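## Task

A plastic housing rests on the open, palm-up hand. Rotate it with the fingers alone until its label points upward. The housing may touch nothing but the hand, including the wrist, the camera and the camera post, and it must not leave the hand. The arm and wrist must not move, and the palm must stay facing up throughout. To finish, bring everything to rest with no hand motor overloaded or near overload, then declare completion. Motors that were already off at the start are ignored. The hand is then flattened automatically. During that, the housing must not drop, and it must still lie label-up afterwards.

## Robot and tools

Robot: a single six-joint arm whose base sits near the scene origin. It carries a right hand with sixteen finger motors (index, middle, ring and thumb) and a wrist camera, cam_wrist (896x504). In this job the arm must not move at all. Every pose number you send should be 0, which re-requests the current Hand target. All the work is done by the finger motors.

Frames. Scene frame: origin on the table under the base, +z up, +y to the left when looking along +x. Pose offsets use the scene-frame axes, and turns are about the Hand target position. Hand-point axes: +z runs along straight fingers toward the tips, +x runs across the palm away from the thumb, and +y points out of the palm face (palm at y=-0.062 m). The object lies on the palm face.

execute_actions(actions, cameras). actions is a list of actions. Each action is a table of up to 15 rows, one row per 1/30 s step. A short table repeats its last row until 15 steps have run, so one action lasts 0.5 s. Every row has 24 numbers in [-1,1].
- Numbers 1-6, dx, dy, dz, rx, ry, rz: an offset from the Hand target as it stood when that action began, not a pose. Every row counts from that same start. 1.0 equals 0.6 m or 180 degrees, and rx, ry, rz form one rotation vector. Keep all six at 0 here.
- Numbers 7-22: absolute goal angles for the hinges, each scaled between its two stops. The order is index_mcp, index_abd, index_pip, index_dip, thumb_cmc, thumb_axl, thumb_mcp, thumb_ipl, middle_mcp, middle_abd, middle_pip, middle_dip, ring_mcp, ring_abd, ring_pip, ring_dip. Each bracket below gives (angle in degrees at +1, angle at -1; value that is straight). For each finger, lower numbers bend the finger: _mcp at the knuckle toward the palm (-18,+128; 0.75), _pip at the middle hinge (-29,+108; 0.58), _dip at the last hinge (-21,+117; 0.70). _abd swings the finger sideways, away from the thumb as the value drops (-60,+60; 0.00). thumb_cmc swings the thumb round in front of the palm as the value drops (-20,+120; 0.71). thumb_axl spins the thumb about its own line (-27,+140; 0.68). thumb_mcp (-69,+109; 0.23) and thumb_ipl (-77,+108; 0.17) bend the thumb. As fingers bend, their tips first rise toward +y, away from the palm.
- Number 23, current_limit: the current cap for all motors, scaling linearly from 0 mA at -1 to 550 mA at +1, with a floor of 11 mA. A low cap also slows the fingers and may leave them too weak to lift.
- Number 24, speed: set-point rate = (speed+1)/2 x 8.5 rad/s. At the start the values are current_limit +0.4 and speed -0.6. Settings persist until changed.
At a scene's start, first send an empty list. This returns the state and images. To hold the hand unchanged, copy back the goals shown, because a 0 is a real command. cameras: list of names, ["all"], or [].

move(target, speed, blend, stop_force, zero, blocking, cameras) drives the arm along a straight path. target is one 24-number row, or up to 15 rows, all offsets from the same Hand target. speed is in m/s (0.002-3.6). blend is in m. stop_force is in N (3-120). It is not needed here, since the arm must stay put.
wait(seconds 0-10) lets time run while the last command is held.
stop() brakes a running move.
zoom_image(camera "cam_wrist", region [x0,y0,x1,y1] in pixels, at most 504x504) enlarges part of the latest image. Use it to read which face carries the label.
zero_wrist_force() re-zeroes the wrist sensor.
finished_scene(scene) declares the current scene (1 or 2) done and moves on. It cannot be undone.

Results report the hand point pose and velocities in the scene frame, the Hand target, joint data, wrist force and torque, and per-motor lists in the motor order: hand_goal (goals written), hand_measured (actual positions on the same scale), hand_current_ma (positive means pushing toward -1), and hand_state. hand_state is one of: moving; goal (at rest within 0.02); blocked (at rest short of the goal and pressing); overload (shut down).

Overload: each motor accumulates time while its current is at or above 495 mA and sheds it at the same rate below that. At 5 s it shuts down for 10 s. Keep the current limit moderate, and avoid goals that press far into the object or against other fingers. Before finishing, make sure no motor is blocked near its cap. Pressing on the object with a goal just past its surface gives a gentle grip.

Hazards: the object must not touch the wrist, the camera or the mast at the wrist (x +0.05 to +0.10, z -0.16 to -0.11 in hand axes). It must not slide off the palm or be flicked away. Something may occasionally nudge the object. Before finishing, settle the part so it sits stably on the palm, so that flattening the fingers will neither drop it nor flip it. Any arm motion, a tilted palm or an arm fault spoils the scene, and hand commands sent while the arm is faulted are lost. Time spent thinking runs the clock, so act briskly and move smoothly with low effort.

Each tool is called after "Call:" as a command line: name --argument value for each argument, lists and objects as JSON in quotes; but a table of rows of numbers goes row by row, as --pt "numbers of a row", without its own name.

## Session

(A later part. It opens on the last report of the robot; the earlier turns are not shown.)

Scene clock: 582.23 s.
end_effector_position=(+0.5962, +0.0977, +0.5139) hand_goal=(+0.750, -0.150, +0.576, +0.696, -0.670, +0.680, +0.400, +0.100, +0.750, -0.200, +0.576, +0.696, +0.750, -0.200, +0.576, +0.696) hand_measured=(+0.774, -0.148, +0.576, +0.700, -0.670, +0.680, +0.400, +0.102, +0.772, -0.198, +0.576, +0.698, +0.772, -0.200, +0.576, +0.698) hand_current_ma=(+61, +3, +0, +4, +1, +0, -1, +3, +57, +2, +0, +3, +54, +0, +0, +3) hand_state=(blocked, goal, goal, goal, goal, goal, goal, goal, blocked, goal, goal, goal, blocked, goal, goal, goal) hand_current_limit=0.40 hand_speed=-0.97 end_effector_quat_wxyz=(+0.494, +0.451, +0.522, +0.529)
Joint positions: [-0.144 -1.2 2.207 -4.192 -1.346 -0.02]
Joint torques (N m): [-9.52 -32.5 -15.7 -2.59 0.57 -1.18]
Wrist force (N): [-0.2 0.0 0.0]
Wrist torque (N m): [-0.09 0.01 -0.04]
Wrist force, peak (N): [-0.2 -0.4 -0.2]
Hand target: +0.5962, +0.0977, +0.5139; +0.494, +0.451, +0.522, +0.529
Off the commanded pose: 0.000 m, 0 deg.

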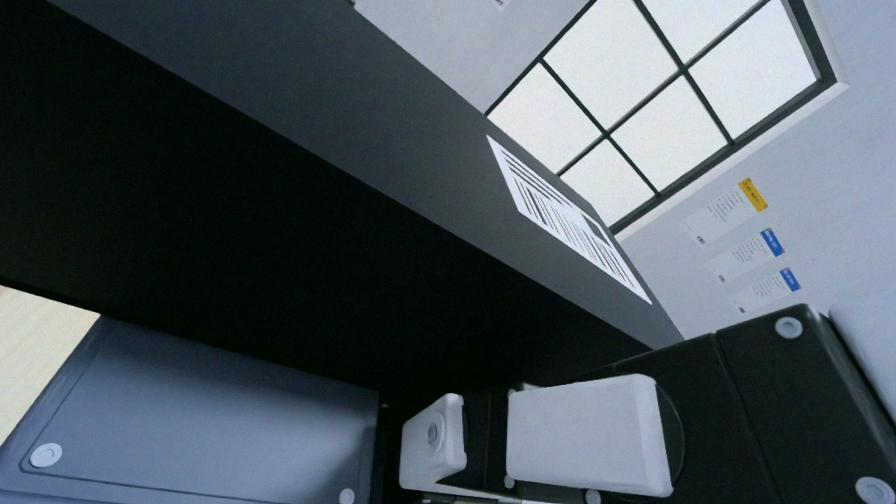

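Call:
execute_actions --actions '[[[0,0,0,0,0,0,0.75,-0.15,0.576,0.696,-0.671,0.68,0.28,0.10,0.75,-0.2,0.576,0.696,0.75,-0.2,0.576,0.696,0.4,-0.96]]]' --cameras '[]'

Call:
execute_actions --actions '[[[0,0,0,0,0,0,0.75,-0.15,0.576,0.696,-0.671,0.68,0.20,0.10,0.75,-0.2,0.576,0.696,0.75,-0.2,0.576,0.696,0.4,-0.97]]]' --cameras '["cam_wrist"]'

Call:
execute_actions --actions '[[[0,0,0,0,0,0,0.75,-0.15,0.576,0.696,-0.671,0.68,0.14,0.10,0.75,-0.2,0.576,0.696,0.75,-0.2,0.576,0.696,0.4,-0.97]]]' --cameras '["cam_wrist"]'

Scene clock: 584.97 s.
end_effector_position=(+0.5962, +0.0977, +0.5139) hand_goal=(+0.750, -0.150, +0.576, +0.696, -0.670, +0.680, +0.280, +0.100, +0.750, -0.200, +0.576, +0.696, +0.750, -0.200, +0.576, +0.696) hand_measured=(+0.774, -0.148, +0.576, +0.700, -0.670, +0.680, +0.282, +0.102, +0.772, -0.198, +0.576, +0.698, +0.772, -0.200, +0.576, +0.698) hand_current_ma=(+61, +3, +0, +4, +1, +0, +5, +3, +57, +2, +0, +3, +54, +0, +0, +3) hand_state=(blocked, goal, goal, goal, goal, goal, goal, goal, blocked, goal, goal, goal, blocked, goal, goal, goal) hand_current_limit=0.40 hand_speed=-0.96 end_effector_quat_wxyz=(+0.494, +0.451, +0.522, +0.529)
Joint positions: [-0.144 -1.2 2.207 -4.192 -1.346 -0.02]
Joint torques (N m): [-9.74 -31.9 -20.01 -2.6 0.59 -1.11]
Wrist force (N): [0.3 -0.2 0.0]
Wrist torque (N m): [-0.12 -0.05 0.00]
Wrist force, peak (N): [0.0 -0.5 0.2]
Hand target: +0.5962, +0.0977, +0.5139; +0.494, +0.451, +0.522, +0.529
Off the commanded pose: 0.000 m, 0 deg.
No camera images: "cameras" was empty.

Scene clock: 586.13 s.
end_effector_position=(+0.5962, +0.0977, +0.5139) hand_goal=(+0.750, -0.150, +0.576, +0.696, -0.670, +0.680, +0.200, +0.100, +0.750, -0.200, +0.576, +0.696, +0.750, -0.200, +0.576, +0.696) hand_measured=(+0.774, -0.148, +0.576, +0.700, -0.670, +0.680, +0.202, +0.102, +0.772, -0.198, +0.576, +0.698, +0.772, -0.200, +0.576, +0.698) hand_current_ma=(+61, +3, +0, +4, +1, +0, +3, +3, +57, +2, +0, +3, +54, +0, +0, +3) hand_state=(blocked, goal, goal, goal, goal, goal, goal, goal, blocked, goal, goal, goal, blocked, goal, goal, goal) hand_current_limit=0.40 hand_speed=-0.97 end_effector_quat_wxyz=(+0.494, +0.451, +0.522, +0.529)
Joint positions: [-0.144 -1.2 2.207 -4.192 -1.346 -0.02]
Joint torques (N m): [-9.86 -31.51 -20.76 -2.59 0.53 -1.18]
Wrist force (N): [-0.3 -0.2 0.3]
Wrist torque (N m): [-0.13 0.01 -0.05]
Wrist force, peak (N): [-0.3 -0.2 0.3]
Hand target: +0.5962, +0.0977, +0.5139; +0.494, +0.451, +0.522, +0.529
Off the commanded pose: 0.000 m, 0 deg.

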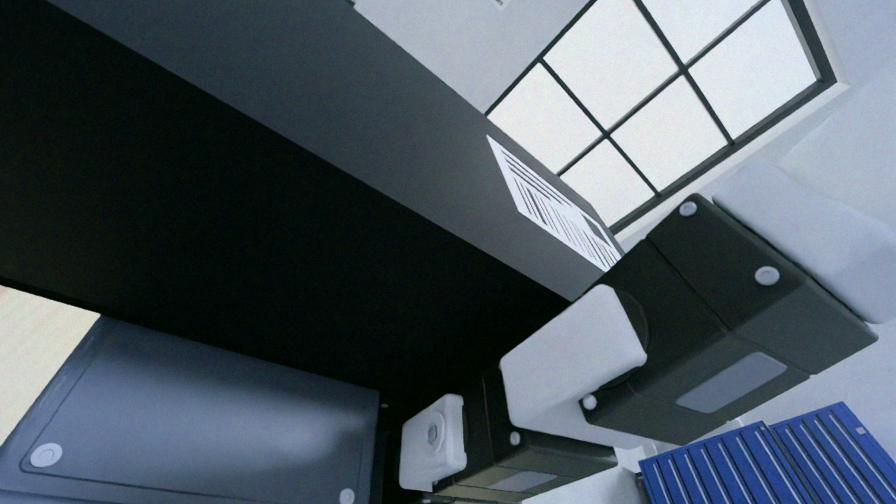

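Scene clock: 587.07 s.
end_effector_position=(+0.5962, +0.0977, +0.5139) hand_goal=(+0.750, -0.150, +0.576, +0.696, -0.670, +0.680, +0.140, +0.100, +0.750, -0.200, +0.576, +0.696, +0.750, -0.200, +0.576, +0.696) hand_measured=(+0.774, -0.148, +0.576, +0.700, -0.670, +0.680, +0.142, +0.102, +0.772, -0.198, +0.576, +0.698, +0.772, -0.200, +0.576, +0.698) hand_current_ma=(+61, +3, +0, +4, +1, +0, +2, +3, +57, +2, +0, +3, +54, +0, +0, +3) hand_state=(blocked, goal, goal, goal, goal, goal, goal, goal, blocked, goal, goal, goal, blocked, goal, goal, goal) hand_current_limit=0.40 hand_speed=-0.97 end_effector_quat_wxyz=(+0.494, +0.451, +0.522, +0.529)
Joint positions: [-0.144 -1.2 2.207 -4.192 -1.346 -0.02]
Joint torques (N m): [-9.45 -31.42 -21.46 -2.53 0.47 -1.14]
Wrist force (N): [0.2 0.0 0.2]
Wrist torque (N m): [-0.10 -0.03 -0.01]
Wrist force, peak (N): [0.2 0.0 0.4]
Hand target: +0.5962, +0.0977, +0.5139; +0.494, +0.451, +0.522, +0.529
Off the commanded pose: 0.000 m, 0 deg.

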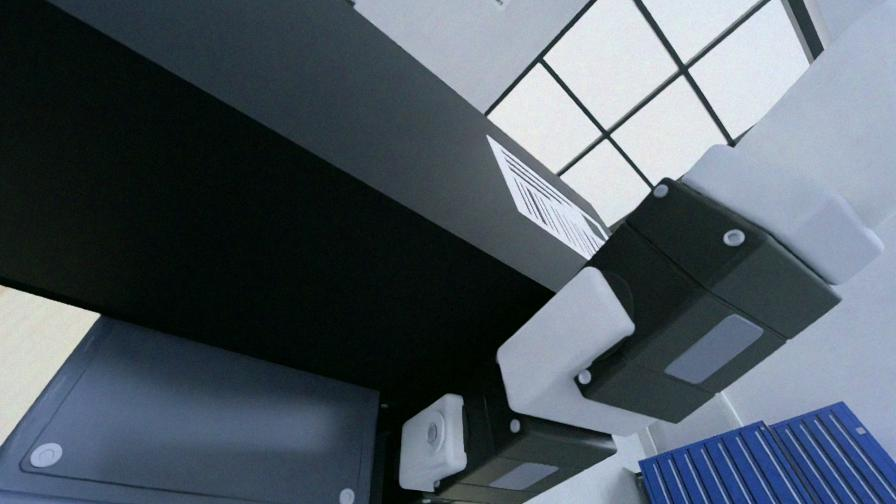

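Call:
execute_actions --actions '[[[0,0,0,0,0,0,0.75,-0.15,0.576,0.696,-0.671,0.68,0.08,0.10,0.75,-0.2,0.576,0.696,0.75,-0.2,0.576,0.696,0.4,-0.97]]]' --cameras '["cam_wrist"]'

Call:
execute_actions --actions '[[[0,0,0,0,0,0,0.75,-0.15,0.576,0.696,-0.671,0.68,0.03,0.10,0.75,-0.2,0.576,0.696,0.75,-0.2,0.576,0.696,0.4,-0.97]]]' --cameras '["cam_wrist"]'

Scene clock: 588.60 s.
end_effector_position=(+0.5962, +0.0977, +0.5139) hand_goal=(+0.750, -0.150, +0.576, +0.696, -0.670, +0.680, +0.080, +0.100, +0.750, -0.200, +0.576, +0.696, +0.750, -0.200, +0.576, +0.696) hand_measured=(+0.774, -0.148, +0.576, +0.700, -0.670, +0.680, +0.092, +0.102, +0.772, -0.198, +0.576, +0.698, +0.772, -0.200, +0.576, +0.698) hand_current_ma=(+61, +3, +0, +4, +1, +0, +30, +3, +57, +2, +0, +3, +54, +0, +0, +3) hand_state=(blocked, goal, goal, goal, goal, goal, goal, goal, blocked, goal, goal, goal, blocked, goal, goal, goal) hand_current_limit=0.40 hand_speed=-0.97 end_effector_quat_wxyz=(+0.494, +0.451, +0.522, +0.529)
Joint positions: [-0.144 -1.2 2.207 -4.192 -1.346 -0.02]
Joint torques (N m): [-9.98 -31.62 -21.29 -2.59 0.43 -1.12]
Wrist force (N): [0.0 -0.1 0.4]
Wrist torque (N m): [-0.12 -0.02 -0.02]
Wrist force, peak (N): [0.0 -0.1 0.5]
Hand target: +0.5962, +0.0977, +0.5139; +0.494, +0.451, +0.522, +0.529
Off the commanded pose: 0.000 m, 0 deg.

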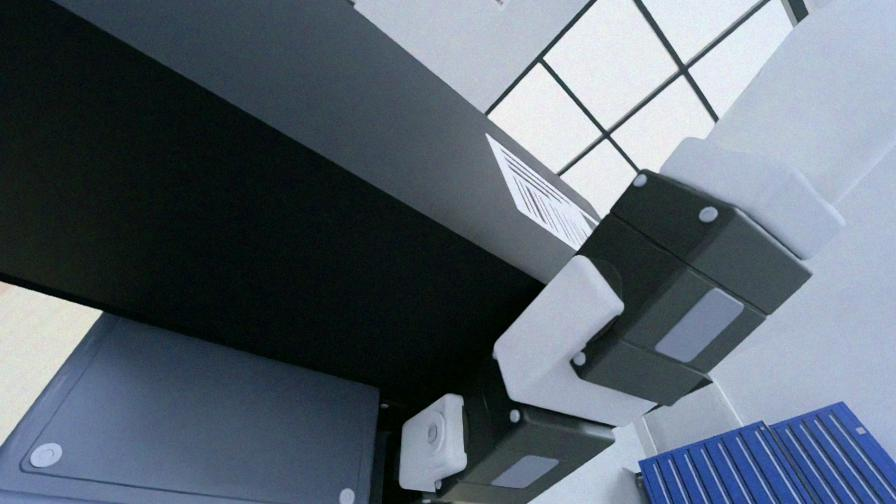

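Scene clock: 589.40 s.
end_effector_position=(+0.5962, +0.0977, +0.5139) hand_goal=(+0.750, -0.150, +0.576, +0.696, -0.670, +0.680, +0.030, +0.100, +0.750, -0.200, +0.576, +0.696, +0.750, -0.200, +0.576, +0.696) hand_measured=(+0.774, -0.148, +0.576, +0.700, -0.670, +0.680, +0.042, +0.102, +0.772, -0.198, +0.576, +0.698, +0.772, -0.200, +0.576, +0.698) hand_current_ma=(+61, +3, +0, +4, +1, +0, +34, +3, +57, +2, +0, +3, +53, +0, +0, +3) hand_state=(blocked, goal, goal, goal, goal, goal, goal, goal, blocked, goal, goal, goal, blocked, goal, goal, goal) hand_current_limit=0.40 hand_speed=-0.97 end_effector_quat_wxyz=(+0.494, +0.451, +0.522, +0.529)
Joint positions: [-0.144 -1.2 2.207 -4.192 -1.346 -0.02]
Joint torques (N m): [-9.87 -31.49 -21.28 -2.61 0.57 -1.2]
Wrist force (N): [-0.3 0.0 0.3]
Wrist torque (N m): [-0.10 0.02 -0.05]
Wrist force, peak (N): [-0.2 -0.3 0.3]
Hand target: +0.5962, +0.0977, +0.5139; +0.494, +0.451, +0.522, +0.529
Off the commanded pose: 0.000 m, 0 deg.

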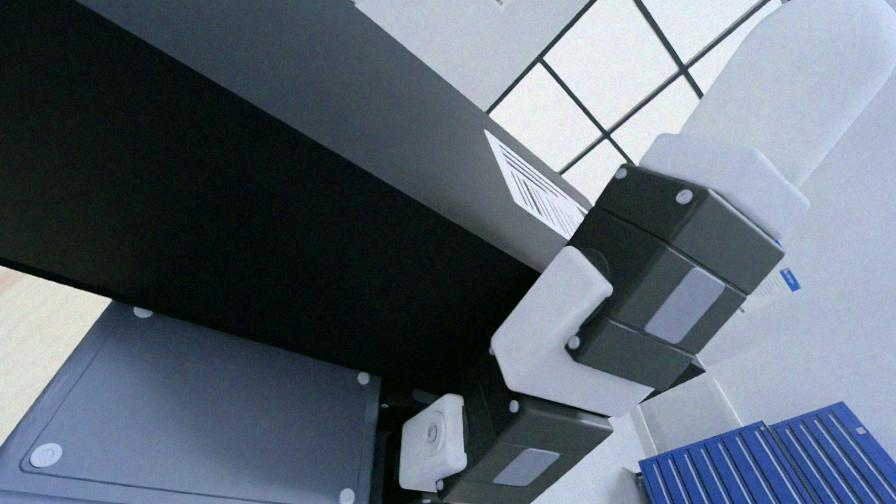

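Call:
execute_actions --actions '[[[0,0,0,0,0,0,0.75,-0.15,0.576,0.696,-0.671,0.68,-0.02,0.10,0.75,-0.2,0.576,0.696,0.75,-0.2,0.576,0.696,0.4,-0.97]]]' --cameras '["cam_wrist"]'

Call:
execute_actions --actions '[[[0,0,0,0,0,0,0.75,-0.15,0.576,0.696,-0.671,0.68,0.2,0.10,0.75,-0.2,0.576,0.696,0.75,-0.2,0.576,0.696,0.4,-0.95]]]' --cameras '["cam_wrist"]'

Scene clock: 591.07 s.
end_effector_position=(+0.5962, +0.0977, +0.5139) hand_goal=(+0.750, -0.150, +0.576, +0.696, -0.670, +0.680, -0.020, +0.100, +0.750, -0.200, +0.576, +0.696, +0.750, -0.200, +0.576, +0.696) hand_measured=(+0.774, -0.148, +0.576, +0.700, -0.670, +0.680, -0.006, +0.102, +0.772, -0.198, +0.576, +0.698, +0.772, -0.200, +0.576, +0.698) hand_current_ma=(+61, +3, +0, +4, +1, +0, +39, +3, +57, +2, +0, +3, +53, +0, +0, +3) hand_state=(blocked, goal, goal, goal, goal, goal, goal, goal, blocked, goal, goal, goal, blocked, goal, goal, goal) hand_current_limit=0.40 hand_speed=-0.97 end_effector_quat_wxyz=(+0.494, +0.451, +0.522, +0.529)
Joint positions: [-0.144 -1.2 2.207 -4.192 -1.346 -0.02]
Joint torques (N m): [-10 -31.31 -21.79 -2.55 0.46 -1.27]
Wrist force (N): [-0.1 -0.1 0.1]
Wrist torque (N m): [-0.09 0.00 -0.02]
Wrist force, peak (N): [-0.3 -0.3 0.1]
Hand target: +0.5962, +0.0977, +0.5139; +0.494, +0.451, +0.522, +0.529
Off the commanded pose: 0.000 m, 0 deg.

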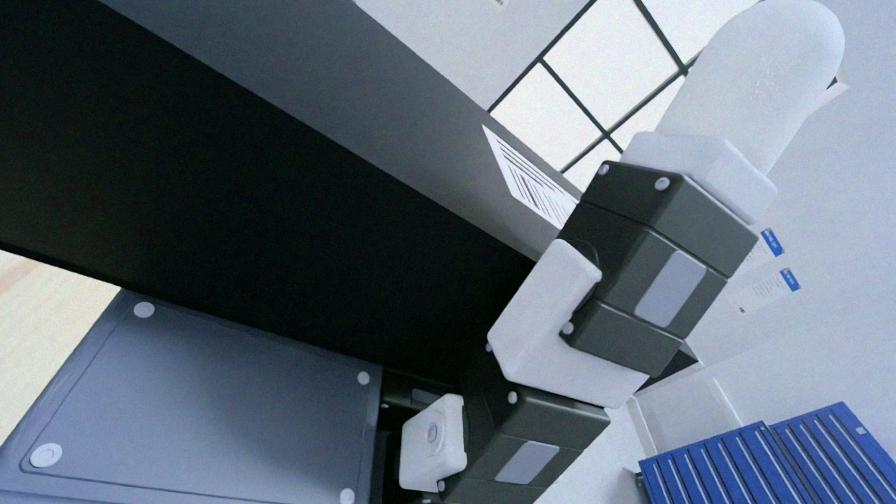

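Scene clock: 592.90 s.
end_effector_position=(+0.5962, +0.0977, +0.5139) hand_goal=(+0.750, -0.150, +0.576, +0.696, -0.670, +0.680, +0.200, +0.100, +0.750, -0.200, +0.576, +0.696, +0.750, -0.200, +0.576, +0.696) hand_measured=(+0.774, -0.148, +0.576, +0.700, -0.670, +0.680, +0.198, +0.102, +0.772, -0.198, +0.576, +0.698, +0.772, -0.200, +0.576, +0.698) hand_current_ma=(+61, +3, +0, +4, +1, +0, -4, +3, +57, +2, +0, +3, +53, +0, +0, +3) hand_state=(blocked, goal, goal, goal, goal, goal, goal, goal, blocked, goal, goal, goal, blocked, goal, goal, goal) hand_current_limit=0.40 hand_speed=-0.95 end_effector_quat_wxyz=(+0.494, +0.451, +0.522, +0.529)
Joint positions: [-0.144 -1.2 2.207 -4.192 -1.346 -0.02]
Joint torques (N m): [-9.83 -31.39 -21.14 -2.58 0.37 -1.25]
Wrist force (N): [-0.2 -0.3 0.1]
Wrist torque (N m): [-0.12 0.02 -0.05]
Wrist force, peak (N): [-0.1 0.1 0.4]
Hand target: +0.5962, +0.0977, +0.5139; +0.494, +0.451, +0.522, +0.529
Off the commanded pose: 0.000 m, 0 deg.

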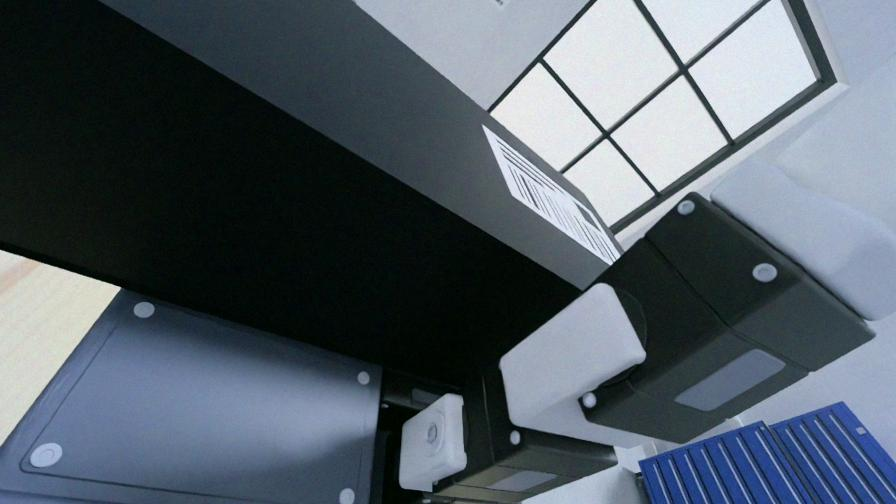

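Call:
execute_actions --actions '[[[0,0,0,0,0,0,0.75,-0.15,0.576,0.696,-0.671,0.68,0.42,0.17,0.75,-0.2,0.576,0.696,0.75,-0.2,0.576,0.696,0.4,-0.92]],[[0,0,0,0,0,0,0.75,-0.15,0.576,0.696,-0.671,0.68,0.42,0.17,0.75,-0.2,0.576,0.696,0.75,-0.2,0.576,0.696,0.4,-0.92]]]' --cameras '[]'

Call:
execute_actions --actions '[[[0,0,0,0,0,0,0.75,-0.15,0.576,0.696,-0.3,0.68,0.42,0.17,0.75,-0.2,0.576,0.696,0.75,-0.2,0.576,0.696,0.4,-0.9]],[[0,0,0,0,0,0,0.75,-0.15,0.576,0.696,-0.3,0.68,0.42,0.17,0.75,-0.2,0.576,0.696,0.75,-0.2,0.576,0.696,0.4,-0.9]]]' --cameras '["cam_wrist"]'

Call:
execute_actions --actions '[[[0,0,0,0,0,0,0.75,-0.15,0.576,0.696,0.1,0.68,0.42,0.17,0.75,-0.2,0.576,0.696,0.75,-0.2,0.576,0.696,0.4,-0.9]],[[0,0,0,0,0,0,0.75,-0.15,0.576,0.696,0.1,0.68,0.42,0.17,0.75,-0.2,0.576,0.696,0.75,-0.2,0.576,0.696,0.4,-0.9]]]' --cameras '["cam_wrist"]'

Scene clock: 595.23 s.
end_effector_position=(+0.5962, +0.0977, +0.5139) hand_goal=(+0.750, -0.150, +0.576, +0.696, -0.670, +0.680, +0.420, +0.170, +0.750, -0.200, +0.576, +0.696, +0.750, -0.200, +0.576, +0.696) hand_measured=(+0.774, -0.148, +0.576, +0.700, -0.670, +0.680, +0.420, +0.168, +0.772, -0.198, +0.576, +0.698, +0.772, -0.200, +0.576, +0.698) hand_current_ma=(+61, +3, +0, +4, +1, +0, -1, -3, +57, +2, +0, +3, +53, +0, +0, +3) hand_state=(blocked, goal, goal, goal, goal, goal, goal, goal, blocked, goal, goal, goal, blocked, goal, goal, goal) hand_current_limit=0.40 hand_speed=-0.92 end_effector_quat_wxyz=(+0.494, +0.451, +0.522, +0.529)
Joint positions: [-0.144 -1.2 2.207 -4.192 -1.346 -0.02]
Joint torques (N m): [-9.53 -31.23 -20.74 -2.53 0.54 -1.25]
Wrist force (N): [0.0 0.0 0.1]
Wrist torque (N m): [-0.08 -0.01 -0.02]
Wrist force, peak (N): [-0.4 0.1 0.2]
Hand target: +0.5962, +0.0977, +0.5139; +0.494, +0.451, +0.522, +0.529
Off the commanded pose: 0.000 m, 0 deg.
No camera images: "cameras" was empty.

Scene clock: 596.57 s.
end_effector_position=(+0.5962, +0.0977, +0.5139) hand_goal=(+0.750, -0.150, +0.576, +0.696, -0.300, +0.680, +0.420, +0.170, +0.750, -0.200, +0.576, +0.696, +0.750, -0.200, +0.576, +0.696) hand_measured=(+0.774, -0.148, +0.576, +0.700, -0.300, +0.680, +0.420, +0.168, +0.772, -0.198, +0.576, +0.698, +0.772, -0.200, +0.576, +0.698) hand_current_ma=(+61, +3, +0, +4, +0, +0, -1, -3, +57, +2, +0, +3, +53, +0, +0, +3) hand_state=(blocked, goal, goal, goal, goal, goal, goal, goal, blocked, goal, goal, goal, blocked, goal, goal, goal) hand_current_limit=0.40 hand_speed=-0.90 end_effector_quat_wxyz=(+0.494, +0.451, +0.522, +0.529)
Joint positions: [-0.144 -1.2 2.207 -4.192 -1.346 -0.02]
Joint torques (N m): [-10.26 -31.21 -21.6 -2.47 0.42 -1.4]
Wrist force (N): [0.2 0.2 0.1]
Wrist torque (N m): [-0.07 -0.04 0.02]
Wrist force, peak (N): [-0.4 0.0 0.3]
Hand target: +0.5962, +0.0977, +0.5139; +0.494, +0.451, +0.522, +0.529
Off the commanded pose: 0.000 m, 0 deg.

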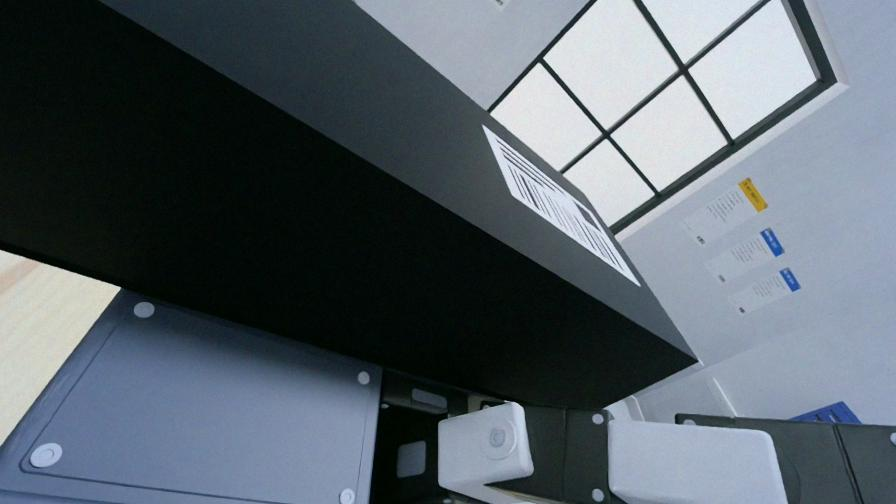

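Scene clock: 597.97 s.
end_effector_position=(+0.5962, +0.0977, +0.5139) hand_goal=(+0.750, -0.150, +0.576, +0.696, +0.100, +0.680, +0.420, +0.170, +0.750, -0.200, +0.576, +0.696, +0.750, -0.200, +0.576, +0.696) hand_measured=(+0.774, -0.148, +0.576, +0.700, +0.104, +0.680, +0.420, +0.168, +0.772, -0.198, +0.576, +0.698, +0.772, -0.200, +0.576, +0.698) hand_current_ma=(+61, +3, +0, +4, +5, +0, -1, -3, +57, +2, +0, +3, +53, +0, +0, +3) hand_state=(blocked, goal, goal, goal, goal, goal, goal, goal, blocked, goal, goal, goal, blocked, goal, goal, goal) hand_current_limit=0.40 hand_speed=-0.90 end_effector_quat_wxyz=(+0.494, +0.451, +0.522, +0.529)
Joint positions: [-0.144 -1.2 2.207 -4.192 -1.346 -0.02]
Joint torques (N m): [-9.61 -31.15 -20.94 -2.55 0.44 -1.32]
Wrist force (N): [0.2 -0.1 0.2]
Wrist torque (N m): [-0.10 -0.05 0.04]
Wrist force, peak (N): [-0.2 -0.4 0.1]
Hand target: +0.5962, +0.0977, +0.5139; +0.494, +0.451, +0.522, +0.529
Off the commanded pose: 0.000 m, 0 deg.

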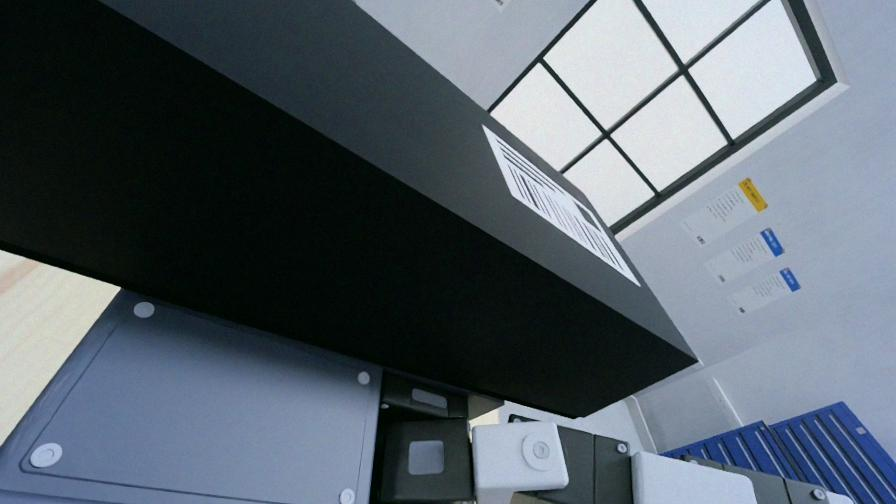

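Call:
execute_actions --actions '[[[0,0,0,0,0,0,0.75,-0.15,0.576,0.696,0.5,0.68,0.35,0.17,0.75,-0.2,0.576,0.696,0.75,-0.2,0.576,0.696,0.4,-0.9]],[[0,0,0,0,0,0,0.75,-0.15,0.576,0.696,0.5,0.68,0.35,0.17,0.75,-0.2,0.576,0.696,0.75,-0.2,0.576,0.696,0.4,-0.9]]]' --cameras '["cam_wrist"]'

Call:
execute_actions --actions '[[[0,0,0,0,0,0,0.75,-0.15,0.58,0.70,0.71,0.68,0.23,0.17,0.75,-0.2,0.58,0.70,0.75,-0.2,0.58,0.70,0.4,-0.93]],[[0,0,0,0,0,0,0.75,-0.15,0.58,0.70,0.71,0.68,0.23,0.17,0.75,-0.2,0.58,0.70,0.75,-0.2,0.58,0.70,0.4,-0.93]]]' --cameras '["cam_wrist"]'

Call:
execute_actions --actions '[[[0,0,0,0,0,0,0.75,0.0,0.58,0.70,0.71,0.68,0.23,0.17,0.75,0.0,0.58,0.70,0.75,0.0,0.58,0.70,0.4,-0.97]],[[0,0,0,0,0,0,0.75,0.0,0.58,0.70,0.71,0.68,0.23,0.17,0.75,0.0,0.58,0.70,0.75,0.0,0.58,0.70,0.4,-0.97]]]' --cameras '["cam_wrist"]'

Scene clock: 600.90 s.
end_effector_position=(+0.5962, +0.0977, +0.5139) hand_goal=(+0.750, -0.150, +0.576, +0.696, +0.500, +0.680, +0.350, +0.170, +0.750, -0.200, +0.576, +0.696, +0.750, -0.200, +0.576, +0.696) hand_measured=(+0.774, -0.148, +0.576, +0.700, +0.506, +0.680, +0.352, +0.168, +0.772, -0.198, +0.576, +0.698, +0.772, -0.200, +0.576, +0.698) hand_current_ma=(+61, +3, +0, +4, +9, +0, +5, -3, +57, +2, +0, +3, +53, +0, +0, +3) hand_state=(blocked, goal, goal, goal, goal, goal, goal, goal, blocked, goal, goal, goal, blocked, goal, goal, goal) hand_current_limit=0.40 hand_speed=-0.90 end_effector_quat_wxyz=(+0.494, +0.451, +0.522, +0.529)
Joint positions: [-0.144 -1.2 2.207 -4.192 -1.346 -0.02]
Joint torques (N m): [-9.89 -31.01 -21.03 -2.59 0.4 -1.42]
Wrist force (N): [0.1 0.0 0.1]
Wrist torque (N m): [-0.08 -0.02 0.04]
Wrist force, peak (N): [-0.3 -0.2 0.5]
Hand target: +0.5962, +0.0977, +0.5139; +0.494, +0.451, +0.522, +0.529
Off the commanded pose: 0.000 m, 0 deg.

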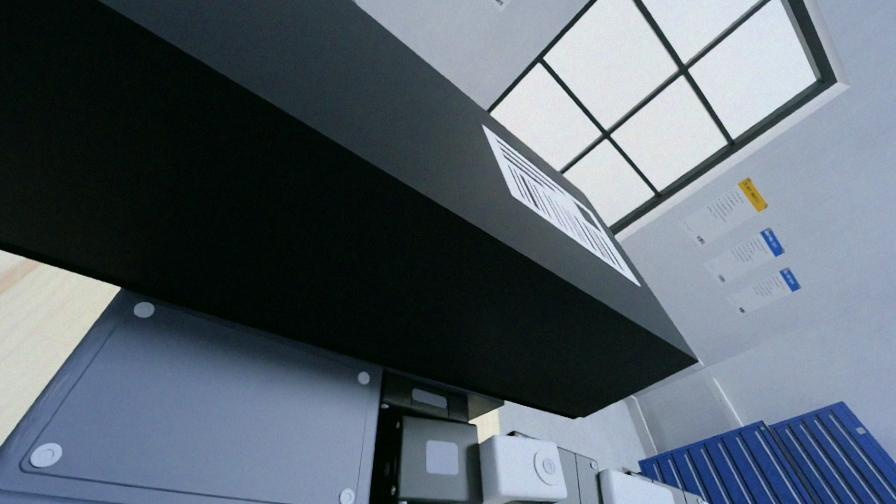

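Scene clock: 602.10 s.
end_effector_position=(+0.5962, +0.0977, +0.5139) hand_goal=(+0.750, -0.150, +0.580, +0.700, +0.710, +0.680, +0.230, +0.170, +0.750, -0.200, +0.580, +0.700, +0.750, -0.200, +0.580, +0.700) hand_measured=(+0.774, -0.148, +0.580, +0.700, +0.716, +0.680, +0.232, +0.168, +0.772, -0.198, +0.580, +0.698, +0.772, -0.200, +0.580, +0.698) hand_current_ma=(+61, +3, -1, -1, +10, +0, +4, -3, +57, +2, +0, -1, +52, +0, +0, -1) hand_state=(blocked, goal, goal, goal, goal, goal, goal, goal, blocked, goal, goal, goal, blocked, goal, goal, goal) hand_current_limit=0.40 hand_speed=-0.93 end_effector_quat_wxyz=(+0.494, +0.451, +0.522, +0.529)
Joint positions: [-0.144 -1.2 2.207 -4.192 -1.346 -0.02]
Joint torques (N m): [-9.72 -31.14 -21.25 -2.58 0.52 -1.42]
Wrist force (N): [0.0 0.0 0.0]
Wrist torque (N m): [-0.07 -0.02 0.04]
Wrist force, peak (N): [-0.4 -0.2 0.3]
Hand target: +0.5962, +0.0977, +0.5139; +0.494, +0.451, +0.522, +0.529
Off the commanded pose: 0.000 m, 0 deg.

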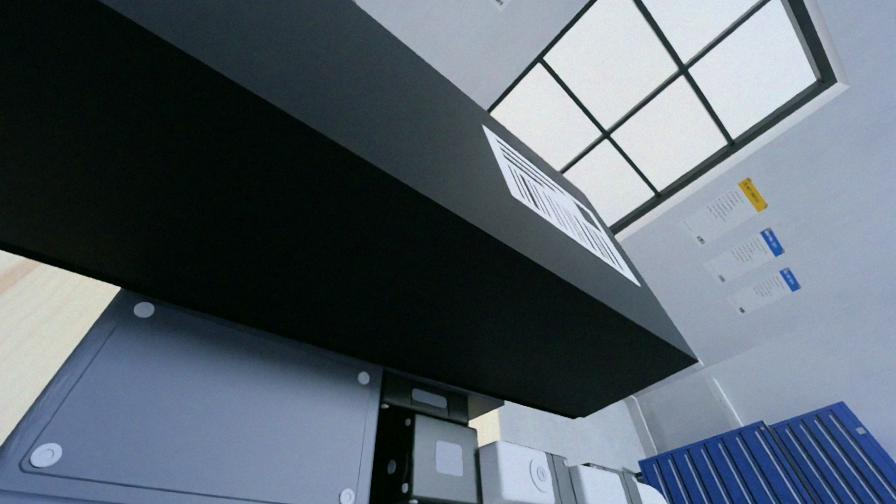

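Scene clock: 603.97 s.
end_effector_position=(+0.5962, +0.0977, +0.5139) hand_goal=(+0.750, +0.000, +0.580, +0.700, +0.710, +0.680, +0.230, +0.170, +0.750, +0.000, +0.580, +0.700, +0.750, +0.000, +0.580, +0.700) hand_measured=(+0.774, -0.004, +0.580, +0.700, +0.716, +0.680, +0.232, +0.168, +0.772, -0.004, +0.580, +0.698, +0.772, -0.004, +0.580, +0.698) hand_current_ma=(+61, -4, +0, -1, +10, +0, +4, -3, +56, -5, +0, -1, +52, -4, +0, -1) hand_state=(blocked, goal, goal, goal, goal, goal, goal, goal, blocked, goal, goal, goal, blocked, goal, goal, goal) hand_current_limit=0.40 hand_speed=-0.97 end_effector_quat_wxyz=(+0.494, +0.451, +0.522, +0.529)
Joint positions: [-0.144 -1.2 2.207 -4.192 -1.346 -0.02]
Joint torques (N m): [-9.67 -30.4 -21.34 -2.55 0.36 -1.49]
Wrist force (N): [0.0 0.0 0.3]
Wrist torque (N m): [-0.09 -0.02 0.05]
Wrist force, peak (N): [-0.3 -0.3 0.3]
Hand target: +0.5962, +0.0977, +0.5139; +0.494, +0.451, +0.522, +0.529
Off the commanded pose: 0.000 m, 0 deg.

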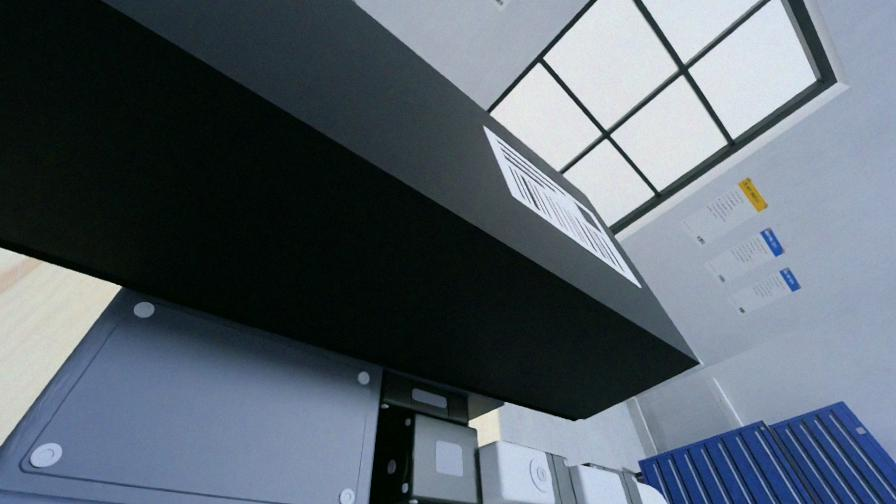

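Call:
finished_scene --scene 1

The scene is finished: the task was done.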